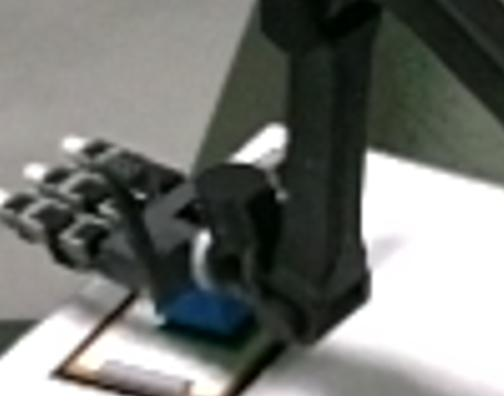

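Call:
move:
  arm2: {"joints":{"joint2_rad":2.67,"joint3_rad":1.17,"joint4_rad":1.165},"min_time_s":1.5}

Scene clock: 326.13 s.
Joint torques (N m): arm1=[0.38 0.73 9.63 1.91 0.03 -0.12] | arm2=[0.85 -4.07 -1.35 -0.72 0.09 -0.11] | arm3=[-0.38 2.32 9.95 2.66 -0.09 -0.09]
Motor temperatures (°C): arm1=[26 27 34 26 26 28] | arm2=[23 33 32 27 23 24] | arm3=[27 27 35 27 23 24]
Heat: arm1: hottest joint3_rad 34 °C; arm2: hottest joint2_rad 33 °C; arm3: hottest joint3_rad 35 °C.
move: arm2 time_out
Joint velocities: within noise
arm1, arm3: as last shown
arm1.index_mcp_current_ma: 2
arm1.index_abd_current_ma: -3
arm1.index_pip_current_ma: 13
arm1.index_dip_current_ma: -2
arm1.middle_mcp_current_ma: 1
arm1.middle_abd_current_ma: -8
arm1.middle_pip_current_ma: 3
arm1.middle_dip_current_ma: 5
arm1.ring_mcp_current_ma: 9
arm1.ring_abd_current_ma: 8
arm1.ring_pip_current_ma: 0
arm1.ring_dip_current_ma: -3
arm1.thumb_cmc_current_ma: 3
arm1.thumb_axl_current_ma: 11
arm1.thumb_mcp_current_ma: -14
arm1.thumb_ipl_current_ma: 18
arm2.joint_positions: joint1_rad=+1.486 joint2_rad=+2.496 joint3_rad=+1.247 joint4_rad=+1.239 joint5_rad=-0.002 joint6_rad=+0.009 hand_index_mcp=+0.776 hand_index_abd=+0.008 hand_index_pip=+0.588 hand_index_dip=+0.699 hand_middle_mcp=+0.780 hand_middle_abd=+0.001 hand_middle_pip=+0.589 hand_middle_dip=+0.700 hand_ring_mcp=+0.778 hand_ring_abd=+0.001 hand_ring_pip=+0.578 hand_ring_dip=+0.698 hand_thumb_cmc=+0.733 hand_thumb_axl=+0.677 hand_thumb_mcp=+0.221 hand_thumb_ipl=+0.168 hand_current_limit=+0.400 hand_speed=-0.600
arm2.joint_status: joint2_rad time_out (moved +0.021 of +0.195); joint4_rad time_out (moved +0.028 of -0.046); the others done
arm2.hand_state: blocked,goal,goal,goal,blocked,goal,goal,goal,blocked,goal,goal,goal,goal,goal,goal,goal
arm2.index_mcp_current_ma: -7
arm2.index_abd_current_ma: -5
arm2.index_pip_current_ma: -18
arm2.index_dip_current_ma: -16
arm2.middle_mcp_current_ma: 23
arm2.middle_abd_current_ma: -2
arm2.middle_pip_current_ma: -17
arm2.middle_dip_current_ma: -1
arm2.ring_mcp_current_ma: -6
arm2.ring_abd_current_ma: 1
arm2.ring_pip_current_ma: 10
arm2.ring_dip_current_ma: 0
arm2.thumb_cmc_current_ma: 8
arm2.thumb_axl_current_ma: 1
arm2.thumb_mcp_current_ma: -8
arm2.thumb_ipl_current_ma: 10
arm2.hand_goal_index_mcp: 0.754
arm2.hand_goal_index_abd: 0.000
arm2.hand_goal_index_pip: 0.578
arm2.hand_goal_index_dip: 0.696
arm2.hand_goal_middle_mcp: 0.754
arm2.hand_goal_middle_abd: 0.000
arm2.hand_goal_middle_pip: 0.578
arm2.hand_goal_middle_dip: 0.696
arm2.hand_goal_ring_mcp: 0.754
arm2.hand_goal_ring_abd: 0.000
arm2.hand_goal_ring_pip: 0.578
arm2.hand_goal_ring_dip: 0.696
arm2.hand_goal_thumb_cmc: 0.714
arm2.hand_goal_thumb_axl: 0.678
arm2.hand_goal_thumb_mcp: 0.226
arm2.hand_goal_thumb_ipl: 0.168
arm2.on_its_own: joint2_rad reads +2.496 and still pushes toward +2.670 since a time_out; joint4_rad reads +1.239 and still pushes toward +1.165 since a time_out
arm2.hand: x=+0.7349 y=+0.1698 z=+0.9673 quat_wxyz=(+0.404, +0.405, +0.581, +0.579)
arm2.hand_target: x=+0.6813 y=+0.1586 z=+0.8022 quat_wxyz=(+0.330, +0.463, +0.668, +0.480)
arm2.hand_status: not commanded
arm3.index_mcp_current_ma: -4
arm3.index_abd_current_ma: 19
arm3.index_pip_current_ma: -7
arm3.index_dip_current_ma: -10
arm3.middle_mcp_current_ma: -5
arm3.middle_abd_current_ma: 3
arm3.middle_dip_current_ma: -1
arm3.ring_mcp_current_ma: 1
arm3.ring_abd_current_ma: -21
arm3.ring_pip_current_ma: -20
arm3.ring_dip_current_ma: -5
arm3.thumb_cmc_current_ma: 9
arm3.thumb_axl_current_ma: 7
arm3.thumb_mcp_current_ma: -13
arm3.thumb_ipl_current_ma: -1
pictures: none

Call:
wait:
  seconds: 0.1
  cameras: ["room_b","room_a"]

Call:
zoom_image:
  camera: "room_b"
  region: [405, 225, 475, 280]

Call:
zoom_image:
  camera: "room_a"
  region: [185, 160, 255, 215]

Scene clock: 327.83 s.
Joint torques (N m): arm1=[0.32 0.79 9.62 1.91 0.03 -0.12] | arm2=[0.91 -4.07 -1.35 -0.73 0.09 -0.11] | arm3=[-0.03 2.9 9.85 2.73 -0.1 -0.12]
Motor temperatures (°C): arm1=[26 27 34 26 26 28] | arm2=[23 33 32 27 23 24] | arm3=[27 27 35 27 23 24]
Heat: arm1: hottest joint3_rad 34 °C; arm2: hottest joint2_rad 33 °C; arm3: hottest joint3_rad 35 °C.
Joint velocities: within noise
arm1.joint_positions: joint1_rad=-0.559 joint2_rad=+0.596 joint3_rad=+1.412 joint4_rad=-1.322 joint5_rad=+0.086 joint6_rad=+1.013 hand_index_mcp=+0.755 hand_index_abd=+0.000 hand_index_pip=+0.577 hand_index_dip=+0.696 hand_middle_mcp=+0.755 hand_middle_abd=+0.000 hand_middle_pip=+0.577 hand_middle_dip=+0.696 hand_ring_mcp=+0.756 hand_ring_abd=+0.000 hand_ring_pip=+0.577 hand_ring_dip=+0.696 hand_thumb_cmc=+0.715 hand_thumb_axl=+0.677 hand_thumb_mcp=+0.226 hand_thumb_ipl=+0.168 hand_current_limit=+0.400 hand_speed=-0.600
arm1.joint_status: not commanded
arm1.hand_state: goal,goal,goal,goal,goal,goal,goal,goal,goal,goal,goal,goal,goal,goal,goal,goal
arm1.index_mcp_current_ma: -1
arm1.index_abd_current_ma: 3
arm1.index_pip_current_ma: -2
arm1.index_dip_current_ma: -4
arm1.middle_mcp_current_ma: -7
arm1.middle_abd_current_ma: -15
arm1.middle_pip_current_ma: 21
arm1.middle_dip_current_ma: 10
arm1.ring_mcp_current_ma: 12
arm1.ring_abd_current_ma: -6
arm1.ring_pip_current_ma: 19
arm1.ring_dip_current_ma: 15
arm1.thumb_cmc_current_ma: -13
arm1.thumb_axl_current_ma: 11
arm1.thumb_mcp_current_ma: -10
arm1.thumb_ipl_current_ma: 10
arm1.hand_goal_index_mcp: 0.754
arm1.hand_goal_index_abd: 0.000
arm1.hand_goal_index_pip: 0.576
arm1.hand_goal_index_dip: 0.696
arm1.hand_goal_middle_mcp: 0.754
arm1.hand_goal_middle_abd: 0.000
arm1.hand_goal_middle_pip: 0.576
arm1.hand_goal_middle_dip: 0.696
arm1.hand_goal_ring_mcp: 0.754
arm1.hand_goal_ring_abd: 0.000
arm1.hand_goal_ring_pip: 0.576
arm1.hand_goal_ring_dip: 0.696
arm1.hand_goal_thumb_cmc: 0.714
arm1.hand_goal_thumb_axl: 0.678
arm1.hand_goal_thumb_mcp: 0.226
arm1.hand_goal_thumb_ipl: 0.168
arm1.hand: x=-1.1829 y=-0.7024 z=+1.4206 quat_wxyz=(+0.477, +0.696, -0.508, +0.172)
arm1.hand_target: x=-1.1825 y=-0.6996 z=+1.4322 quat_wxyz=(+0.487, +0.690, -0.504, +0.177)
arm1.hand_status: not commanded
arm2.joint_positions: joint1_rad=+1.486 joint2_rad=+2.496 joint3_rad=+1.247 joint4_rad=+1.239 joint5_rad=-0.002 joint6_rad=+0.009 hand_index_mcp=+0.776 hand_index_abd=+0.008 hand_index_pip=+0.588 hand_index_dip=+0.699 hand_middle_mcp=+0.780 hand_middle_abd=+0.001 hand_middle_pip=+0.589 hand_middle_dip=+0.700 hand_ring_mcp=+0.778 hand_ring_abd=+0.001 hand_ring_pip=+0.578 hand_ring_dip=+0.698 hand_thumb_cmc=+0.733 hand_thumb_axl=+0.677 hand_thumb_mcp=+0.221 hand_thumb_ipl=+0.168 hand_current_limit=+0.400 hand_speed=-0.600
arm2.joint_status: joint2_rad time_out (moved +0.021 of +0.195); joint4_rad time_out (moved +0.028 of -0.046); the others done
arm2.hand_state: blocked,goal,goal,goal,blocked,goal,goal,goal,blocked,goal,goal,goal,goal,goal,goal,goal
arm2.index_mcp_current_ma: 0
arm2.index_abd_current_ma: -5
arm2.index_pip_current_ma: -16
arm2.index_dip_current_ma: 3
arm2.middle_mcp_current_ma: -6
arm2.middle_abd_current_ma: 0
arm2.middle_pip_current_ma: 4
arm2.middle_dip_current_ma: -3
arm2.ring_mcp_current_ma: -8
arm2.ring_abd_current_ma: -8
arm2.ring_pip_current_ma: -12
arm2.ring_dip_current_ma: -15
arm2.thumb_cmc_current_ma: 3
arm2.thumb_axl_current_ma: 8
arm2.thumb_mcp_current_ma: -6
arm2.thumb_ipl_current_ma: 9
arm2.hand_goal_index_mcp: 0.754
arm2.hand_goal_index_abd: 0.000
arm2.hand_goal_index_pip: 0.578
arm2.hand_goal_index_dip: 0.696
arm2.hand_goal_middle_mcp: 0.754
arm2.hand_goal_middle_abd: 0.000
arm2.hand_goal_middle_pip: 0.578
arm2.hand_goal_middle_dip: 0.696
arm2.hand_goal_ring_mcp: 0.754
arm2.hand_goal_ring_abd: 0.000
arm2.hand_goal_ring_pip: 0.578
arm2.hand_goal_ring_dip: 0.696
arm2.hand_goal_thumb_cmc: 0.714
arm2.hand_goal_thumb_axl: 0.678
arm2.hand_goal_thumb_mcp: 0.226
arm2.hand_goal_thumb_ipl: 0.168
arm2.on_its_own: joint2_rad reads +2.496 and still pushes toward +2.670 since a time_out; joint4_rad reads +1.239 and still pushes toward +1.165 since a time_out
arm2.hand: x=+0.7349 y=+0.1698 z=+0.9673 quat_wxyz=(+0.404, +0.405, +0.581, +0.579)
arm2.hand_target: x=+0.6813 y=+0.1586 z=+0.8022 quat_wxyz=(+0.330, +0.463, +0.668, +0.480)
arm2.hand_status: not commanded
arm3.joint_positions: joint1_rad=-0.091 joint2_rad=+0.578 joint3_rad=+1.342 joint4_rad=-1.238 joint5_rad=-0.091 joint6_rad=+0.998 hand_index_mcp=+0.757 hand_index_abd=+0.000 hand_index_pip=+0.577 hand_index_dip=+0.696 hand_middle_mcp=+0.757 hand_middle_abd=+0.001 hand_middle_pip=+0.577 hand_middle_dip=+0.696 hand_ring_mcp=+0.757 hand_ring_abd=+0.001 hand_ring_pip=+0.577 hand_ring_dip=+0.696 hand_thumb_cmc=+0.717 hand_thumb_axl=+0.677 hand_thumb_mcp=+0.226 hand_thumb_ipl=+0.168 hand_current_limit=+0.400 hand_speed=-0.600
arm3.joint_status: not commanded
arm3.hand_state: goal,goal,goal,goal,goal,goal,goal,goal,goal,goal,goal,goal,goal,goal,goal,goal
arm3.index_mcp_current_ma: 16
arm3.index_abd_current_ma: 17
arm3.index_pip_current_ma: 8
arm3.index_dip_current_ma: -6
arm3.middle_mcp_current_ma: -1
arm3.middle_abd_current_ma: -11
arm3.middle_pip_current_ma: 4
arm3.middle_dip_current_ma: 17
arm3.ring_mcp_current_ma: 16
arm3.ring_abd_current_ma: -17
arm3.ring_pip_current_ma: -13
arm3.ring_dip_current_ma: 3
arm3.thumb_cmc_current_ma: 2
arm3.thumb_axl_current_ma: 15
arm3.thumb_mcp_current_ma: -7
arm3.thumb_ipl_current_ma: -4
arm3.hand_goal_index_mcp: 0.754
arm3.hand_goal_index_abd: 0.000
arm3.hand_goal_index_pip: 0.576
arm3.hand_goal_index_dip: 0.696
arm3.hand_goal_middle_mcp: 0.754
arm3.hand_goal_middle_abd: 0.000
arm3.hand_goal_middle_pip: 0.576
arm3.hand_goal_middle_dip: 0.696
arm3.hand_goal_ring_mcp: 0.754
arm3.hand_goal_ring_abd: 0.000
arm3.hand_goal_ring_pip: 0.576
arm3.hand_goal_ring_dip: 0.696
arm3.hand_goal_thumb_cmc: 0.714
arm3.hand_goal_thumb_axl: 0.678
arm3.hand_goal_thumb_mcp: 0.226
arm3.hand_goal_thumb_ipl: 0.168
arm3.hand: x=+1.0652 y=+0.2841 z=+1.3427 quat_wxyz=(+0.359, +0.830, -0.197, +0.379)
arm3.hand_target: x=+1.0637 y=+0.2869 z=+1.3560 quat_wxyz=(+0.369, +0.822, -0.195, +0.387)
arm3.hand_status: not commanded
wait: 0.10 s; at rest from the start
pictures: room_a, room_b
Images, in order (width x height): room_a 672x504, room_b 672x504.

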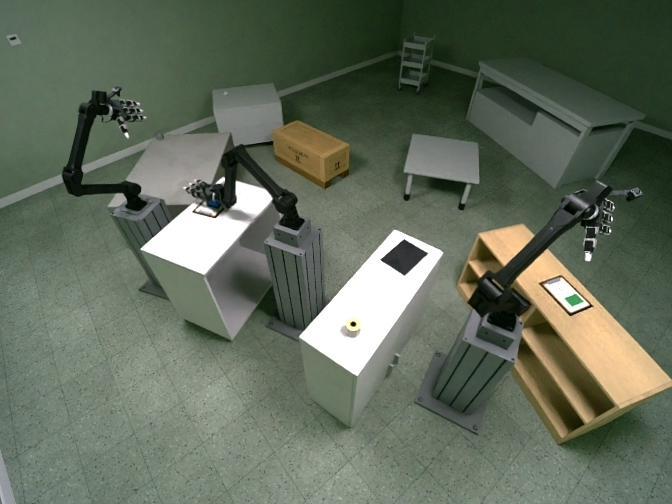

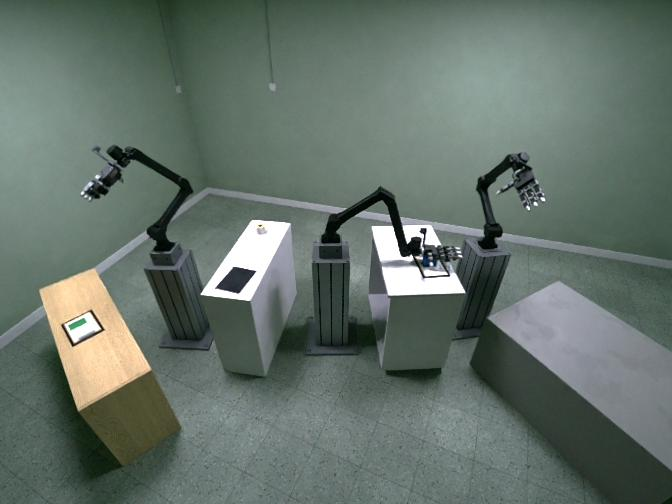

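Scaled by 7.200 from the camera's image (finer frame: 960x720).

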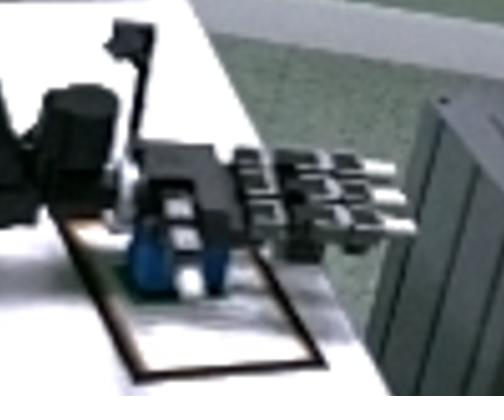

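Scaled by 7.200 from the camera's image (finer frame: 960x720).

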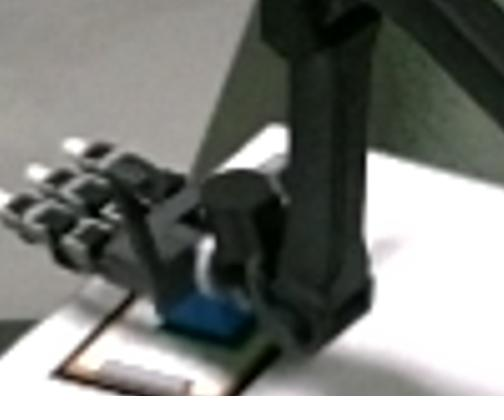

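Call:
move:
  arm2: {"joints":{"joint2_rad":2.78,"joint3_rad":1.155,"joint4_rad":1.11},"min_time_s":2}

Scene clock: 333.47 s.
Joint torques (N m): arm1=[0.38 0.85 9.63 1.91 0.03 -0.11] | arm2=[0.85 3.49 -2.45 -2.73 0.09 -0.11] | arm3=[-0.26 2.73 9.87 2.77 -0.09 -0.07]
Motor temperatures (°C): arm1=[26 27 34 26 26 28] | arm2=[23 32 32 27 23 24] | arm3=[27 27 35 27 23 24]
Heat: arm1: hottest joint3_rad 34 °C; arm2: hottest joint2_rad 32 °C; arm3: hottest joint3_rad 35 °C.
move: arm2 time_out
Joint velocities: within noise
arm1, arm3: as last shown
arm1.index_mcp_current_ma: -8
arm1.index_abd_current_ma: 10
arm1.index_pip_current_ma: 3
arm1.index_dip_current_ma: 3
arm1.middle_mcp_current_ma: -11
arm1.middle_abd_current_ma: -4
arm1.middle_pip_current_ma: 11
arm1.middle_dip_current_ma: 9
arm1.ring_mcp_current_ma: 3
arm1.ring_abd_current_ma: 6
arm1.ring_pip_current_ma: -3
arm1.ring_dip_current_ma: 9
arm1.thumb_axl_current_ma: -8
arm1.thumb_mcp_current_ma: -18
arm1.thumb_ipl_current_ma: -3
arm2.joint_positions: joint1_rad=+1.486 joint2_rad=+2.506 joint3_rad=+1.247 joint4_rad=+1.241 joint5_rad=-0.002 joint6_rad=+0.010 hand_index_mcp=+0.776 hand_index_abd=+0.008 hand_index_pip=+0.588 hand_index_dip=+0.699 hand_middle_mcp=+0.780 hand_middle_abd=+0.001 hand_middle_pip=+0.589 hand_middle_dip=+0.700 hand_ring_mcp=+0.778 hand_ring_abd=+0.001 hand_ring_pip=+0.578 hand_ring_dip=+0.698 hand_thumb_cmc=+0.733 hand_thumb_axl=+0.677 hand_thumb_mcp=+0.221 hand_thumb_ipl=+0.168 hand_current_limit=+0.400 hand_speed=-0.600
arm2.joint_status: joint2_rad time_out (moved +0.010 of +0.284); joint3_rad time_out (moved +0.000 of -0.092); joint4_rad time_out (moved +0.002 of -0.129)
arm2.hand_state: blocked,goal,goal,goal,blocked,goal,goal,goal,blocked,goal,goal,goal,goal,goal,goal,goal
arm2.index_mcp_current_ma: 12
arm2.index_abd_current_ma: 0
arm2.index_pip_current_ma: -21
arm2.index_dip_current_ma: 6
arm2.middle_mcp_current_ma: 21
arm2.middle_abd_current_ma: 16
arm2.middle_pip_current_ma: -4
arm2.middle_dip_current_ma: -16
arm2.ring_mcp_current_ma: -6
arm2.ring_abd_current_ma: -18
arm2.ring_pip_current_ma: -16
arm2.ring_dip_current_ma: -7
arm2.thumb_cmc_current_ma: 14
arm2.thumb_axl_current_ma: 22
arm2.thumb_mcp_current_ma: -1
arm2.thumb_ipl_current_ma: 6
arm2.hand_goal_index_mcp: 0.754
arm2.hand_goal_index_abd: 0.000
arm2.hand_goal_index_pip: 0.578
arm2.hand_goal_index_dip: 0.696
arm2.hand_goal_middle_mcp: 0.754
arm2.hand_goal_middle_abd: 0.000
arm2.hand_goal_middle_pip: 0.578
arm2.hand_goal_middle_dip: 0.696
arm2.hand_goal_ring_mcp: 0.754
arm2.hand_goal_ring_abd: 0.000
arm2.hand_goal_ring_pip: 0.578
arm2.hand_goal_ring_dip: 0.696
arm2.hand_goal_thumb_cmc: 0.714
arm2.hand_goal_thumb_axl: 0.678
arm2.hand_goal_thumb_mcp: 0.226
arm2.hand_goal_thumb_ipl: 0.168
arm2.on_its_own: joint2_rad reads +2.506 and still pushes toward +2.780 since a time_out; joint3_rad reads +1.247 and still pushes toward +1.155 since a time_out; joint4_rad reads +1.241 and still pushes toward +1.110 since a time_out
arm2.hand: x=+0.7338 y=+0.1693 z=+0.9603 quat_wxyz=(+0.402, +0.407, +0.583, +0.577)
arm2.hand_target: x=+0.6427 y=+0.1429 z=+0.7135 quat_wxyz=(+0.288, +0.491, +0.708, +0.417)
arm2.hand_status: not commanded
arm3.index_mcp_current_ma: 4
arm3.index_abd_current_ma: 16
arm3.index_pip_current_ma: -8
arm3.index_dip_current_ma: -9
arm3.middle_mcp_current_ma: 10
arm3.middle_abd_current_ma: -17
arm3.middle_dip_current_ma: 4
arm3.ring_mcp_current_ma: 8
arm3.ring_abd_current_ma: -14
arm3.ring_pip_current_ma: -14
arm3.ring_dip_current_ma: -4
arm3.thumb_cmc_current_ma: 0
arm3.thumb_axl_current_ma: 6
arm3.thumb_mcp_current_ma: -14
arm3.thumb_ipl_current_ma: 1
pictures: none

Call:
wait:
  seconds: 0.1
  cameras: ["room_b","room_a"]

Call:
zoom_image:
  camera: "room_b"
  region: [412, 240, 448, 270]

Call:
zoom_image:
  camera: "room_a"
  region: [190, 180, 240, 220]

Scene clock: 334.53 s.
Joint torques (N m): arm1=[0.38 0.79 9.63 1.91 0.03 -0.12] | arm2=[0.85 3.43 -2.47 -2.71 0.09 -0.11] | arm3=[-0.26 2.78 9.83 2.74 -0.11 -0.1]
Motor temperatures (°C): arm1=[26 27 34 26 26 28] | arm2=[23 32 31 27 23 24] | arm3=[27 27 35 27 23 24]
Heat: arm1: hottest joint3_rad 34 °C; arm2: hottest joint2_rad 32 °C; arm3: hottest joint3_rad 35 °C.
Joint velocities: within noise
arm1.joint_positions: joint1_rad=-0.559 joint2_rad=+0.596 joint3_rad=+1.412 joint4_rad=-1.322 joint5_rad=+0.086 joint6_rad=+1.013 hand_index_mcp=+0.755 hand_index_abd=+0.000 hand_index_pip=+0.577 hand_index_dip=+0.696 hand_middle_mcp=+0.755 hand_middle_abd=+0.000 hand_middle_pip=+0.577 hand_middle_dip=+0.696 hand_ring_mcp=+0.756 hand_ring_abd=+0.000 hand_ring_pip=+0.577 hand_ring_dip=+0.696 hand_thumb_cmc=+0.715 hand_thumb_axl=+0.677 hand_thumb_mcp=+0.226 hand_thumb_ipl=+0.168 hand_current_limit=+0.400 hand_speed=-0.600
arm1.joint_status: not commanded
arm1.hand_state: goal,goal,goal,goal,goal,goal,goal,goal,goal,goal,goal,goal,goal,goal,goal,goal
arm1.index_mcp_current_ma: 0
arm1.index_abd_current_ma: -17
arm1.index_pip_current_ma: 15
arm1.index_dip_current_ma: -3
arm1.middle_mcp_current_ma: -31
arm1.middle_abd_current_ma: 7
arm1.middle_pip_current_ma: 6
arm1.middle_dip_current_ma: -3
arm1.ring_mcp_current_ma: 20
arm1.ring_abd_current_ma: 8
arm1.ring_pip_current_ma: -5
arm1.ring_dip_current_ma: 3
arm1.thumb_cmc_current_ma: 11
arm1.thumb_axl_current_ma: 13
arm1.thumb_mcp_current_ma: 9
arm1.thumb_ipl_current_ma: -6
arm1.hand_goal_index_mcp: 0.754
arm1.hand_goal_index_abd: 0.000
arm1.hand_goal_index_pip: 0.576
arm1.hand_goal_index_dip: 0.696
arm1.hand_goal_middle_mcp: 0.754
arm1.hand_goal_middle_abd: 0.000
arm1.hand_goal_middle_pip: 0.576
arm1.hand_goal_middle_dip: 0.696
arm1.hand_goal_ring_mcp: 0.754
arm1.hand_goal_ring_abd: 0.000
arm1.hand_goal_ring_pip: 0.576
arm1.hand_goal_ring_dip: 0.696
arm1.hand_goal_thumb_cmc: 0.714
arm1.hand_goal_thumb_axl: 0.678
arm1.hand_goal_thumb_mcp: 0.226
arm1.hand_goal_thumb_ipl: 0.168
arm1.hand: x=-1.1829 y=-0.7024 z=+1.4206 quat_wxyz=(+0.477, +0.696, -0.508, +0.172)
arm1.hand_target: x=-1.1825 y=-0.6996 z=+1.4322 quat_wxyz=(+0.487, +0.690, -0.504, +0.177)
arm1.hand_status: not commanded
arm2.joint_positions: joint1_rad=+1.486 joint2_rad=+2.506 joint3_rad=+1.247 joint4_rad=+1.241 joint5_rad=-0.002 joint6_rad=+0.010 hand_index_mcp=+0.776 hand_index_abd=+0.008 hand_index_pip=+0.588 hand_index_dip=+0.699 hand_middle_mcp=+0.780 hand_middle_abd=+0.001 hand_middle_pip=+0.589 hand_middle_dip=+0.700 hand_ring_mcp=+0.778 hand_ring_abd=+0.001 hand_ring_pip=+0.578 hand_ring_dip=+0.698 hand_thumb_cmc=+0.733 hand_thumb_axl=+0.677 hand_thumb_mcp=+0.221 hand_thumb_ipl=+0.168 hand_current_limit=+0.400 hand_speed=-0.600
arm2.joint_status: joint2_rad time_out (moved +0.010 of +0.284); joint3_rad time_out (moved +0.000 of -0.092); joint4_rad time_out (moved +0.002 of -0.129)
arm2.hand_state: blocked,goal,goal,goal,blocked,goal,goal,goal,blocked,goal,goal,goal,goal,goal,goal,goal
arm2.index_mcp_current_ma: 22
arm2.index_abd_current_ma: -2
arm2.index_pip_current_ma: -11
arm2.index_dip_current_ma: 17
arm2.middle_mcp_current_ma: 7
arm2.middle_abd_current_ma: -18
arm2.middle_pip_current_ma: -1
arm2.middle_dip_current_ma: -11
arm2.ring_mcp_current_ma: -3
arm2.ring_abd_current_ma: -11
arm2.ring_pip_current_ma: -20
arm2.ring_dip_current_ma: -35
arm2.thumb_cmc_current_ma: 10
arm2.thumb_axl_current_ma: 15
arm2.thumb_mcp_current_ma: -4
arm2.thumb_ipl_current_ma: 0
arm2.hand_goal_index_mcp: 0.754
arm2.hand_goal_index_abd: 0.000
arm2.hand_goal_index_pip: 0.578
arm2.hand_goal_index_dip: 0.696
arm2.hand_goal_middle_mcp: 0.754
arm2.hand_goal_middle_abd: 0.000
arm2.hand_goal_middle_pip: 0.578
arm2.hand_goal_middle_dip: 0.696
arm2.hand_goal_ring_mcp: 0.754
arm2.hand_goal_ring_abd: 0.000
arm2.hand_goal_ring_pip: 0.578
arm2.hand_goal_ring_dip: 0.696
arm2.hand_goal_thumb_cmc: 0.714
arm2.hand_goal_thumb_axl: 0.678
arm2.hand_goal_thumb_mcp: 0.226
arm2.hand_goal_thumb_ipl: 0.168
arm2.on_its_own: joint2_rad reads +2.506 and still pushes toward +2.780 since a time_out; joint3_rad reads +1.247 and still pushes toward +1.155 since a time_out; joint4_rad reads +1.241 and still pushes toward +1.110 since a time_out
arm2.hand: x=+0.7338 y=+0.1693 z=+0.9603 quat_wxyz=(+0.402, +0.407, +0.583, +0.577)
arm2.hand_target: x=+0.6427 y=+0.1429 z=+0.7135 quat_wxyz=(+0.288, +0.491, +0.708, +0.417)
arm2.hand_status: not commanded
arm3.joint_positions: joint1_rad=-0.091 joint2_rad=+0.578 joint3_rad=+1.342 joint4_rad=-1.238 joint5_rad=-0.091 joint6_rad=+0.998 hand_index_mcp=+0.757 hand_index_abd=+0.000 hand_index_pip=+0.577 hand_index_dip=+0.696 hand_middle_mcp=+0.757 hand_middle_abd=+0.001 hand_middle_pip=+0.577 hand_middle_dip=+0.696 hand_ring_mcp=+0.757 hand_ring_abd=+0.001 hand_ring_pip=+0.577 hand_ring_dip=+0.696 hand_thumb_cmc=+0.717 hand_thumb_axl=+0.677 hand_thumb_mcp=+0.226 hand_thumb_ipl=+0.168 hand_current_limit=+0.400 hand_speed=-0.600
arm3.joint_status: not commanded
arm3.hand_state: goal,goal,goal,goal,goal,goal,goal,goal,goal,goal,goal,goal,goal,goal,goal,goal
arm3.index_mcp_current_ma: 7
arm3.index_abd_current_ma: 14
arm3.index_pip_current_ma: -6
arm3.index_dip_current_ma: -15
arm3.middle_mcp_current_ma: -4
arm3.middle_abd_current_ma: -6
arm3.middle_pip_current_ma: -1
arm3.middle_dip_current_ma: 10
arm3.ring_mcp_current_ma: -10
arm3.ring_abd_current_ma: 3
arm3.ring_pip_current_ma: 2
arm3.ring_dip_current_ma: 8
arm3.thumb_cmc_current_ma: 2
arm3.thumb_axl_current_ma: 12
arm3.thumb_mcp_current_ma: -4
arm3.thumb_ipl_current_ma: 2
arm3.hand_goal_index_mcp: 0.754
arm3.hand_goal_index_abd: 0.000
arm3.hand_goal_index_pip: 0.576
arm3.hand_goal_index_dip: 0.696
arm3.hand_goal_middle_mcp: 0.754
arm3.hand_goal_middle_abd: 0.000
arm3.hand_goal_middle_pip: 0.576
arm3.hand_goal_middle_dip: 0.696
arm3.hand_goal_ring_mcp: 0.754
arm3.hand_goal_ring_abd: 0.000
arm3.hand_goal_ring_pip: 0.576
arm3.hand_goal_ring_dip: 0.696
arm3.hand_goal_thumb_cmc: 0.714
arm3.hand_goal_thumb_axl: 0.678
arm3.hand_goal_thumb_mcp: 0.226
arm3.hand_goal_thumb_ipl: 0.168
arm3.hand: x=+1.0652 y=+0.2841 z=+1.3427 quat_wxyz=(+0.359, +0.830, -0.197, +0.379)
arm3.hand_target: x=+1.0637 y=+0.2869 z=+1.3560 quat_wxyz=(+0.369, +0.822, -0.195, +0.387)
arm3.hand_status: not commanded
wait: 0.10 s; at rest from the start
pictures: room_a, room_b
Images, in order (width x height): room_a 672x504, room_b 672x504.

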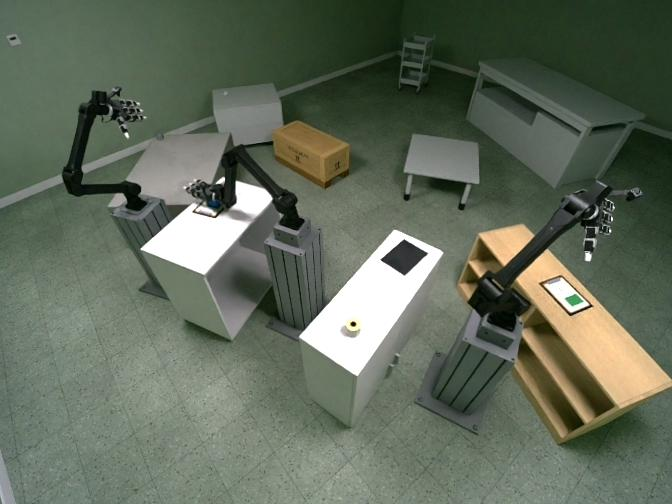

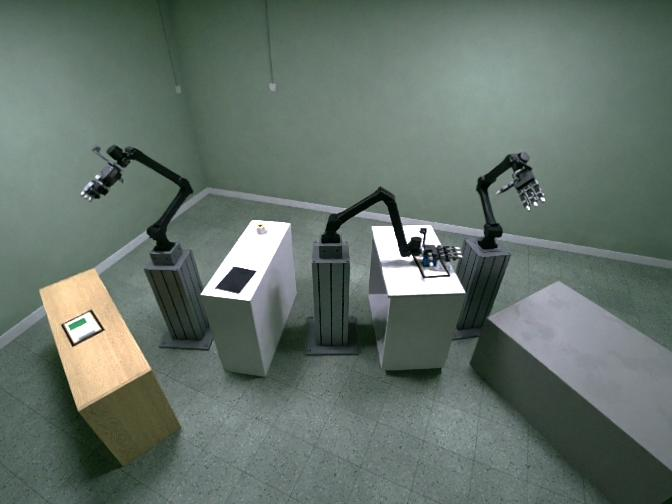

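Scaled by 14.000 from the camera's image (finer frame: 960x720).

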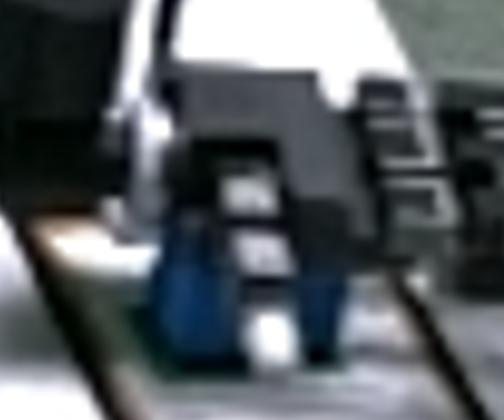

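Scaled by 10.080 from the camera's image (finer frame: 960x720).

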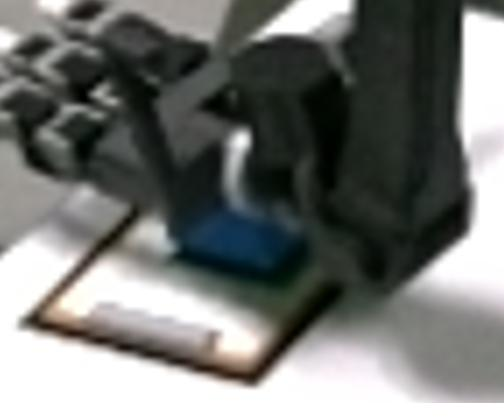

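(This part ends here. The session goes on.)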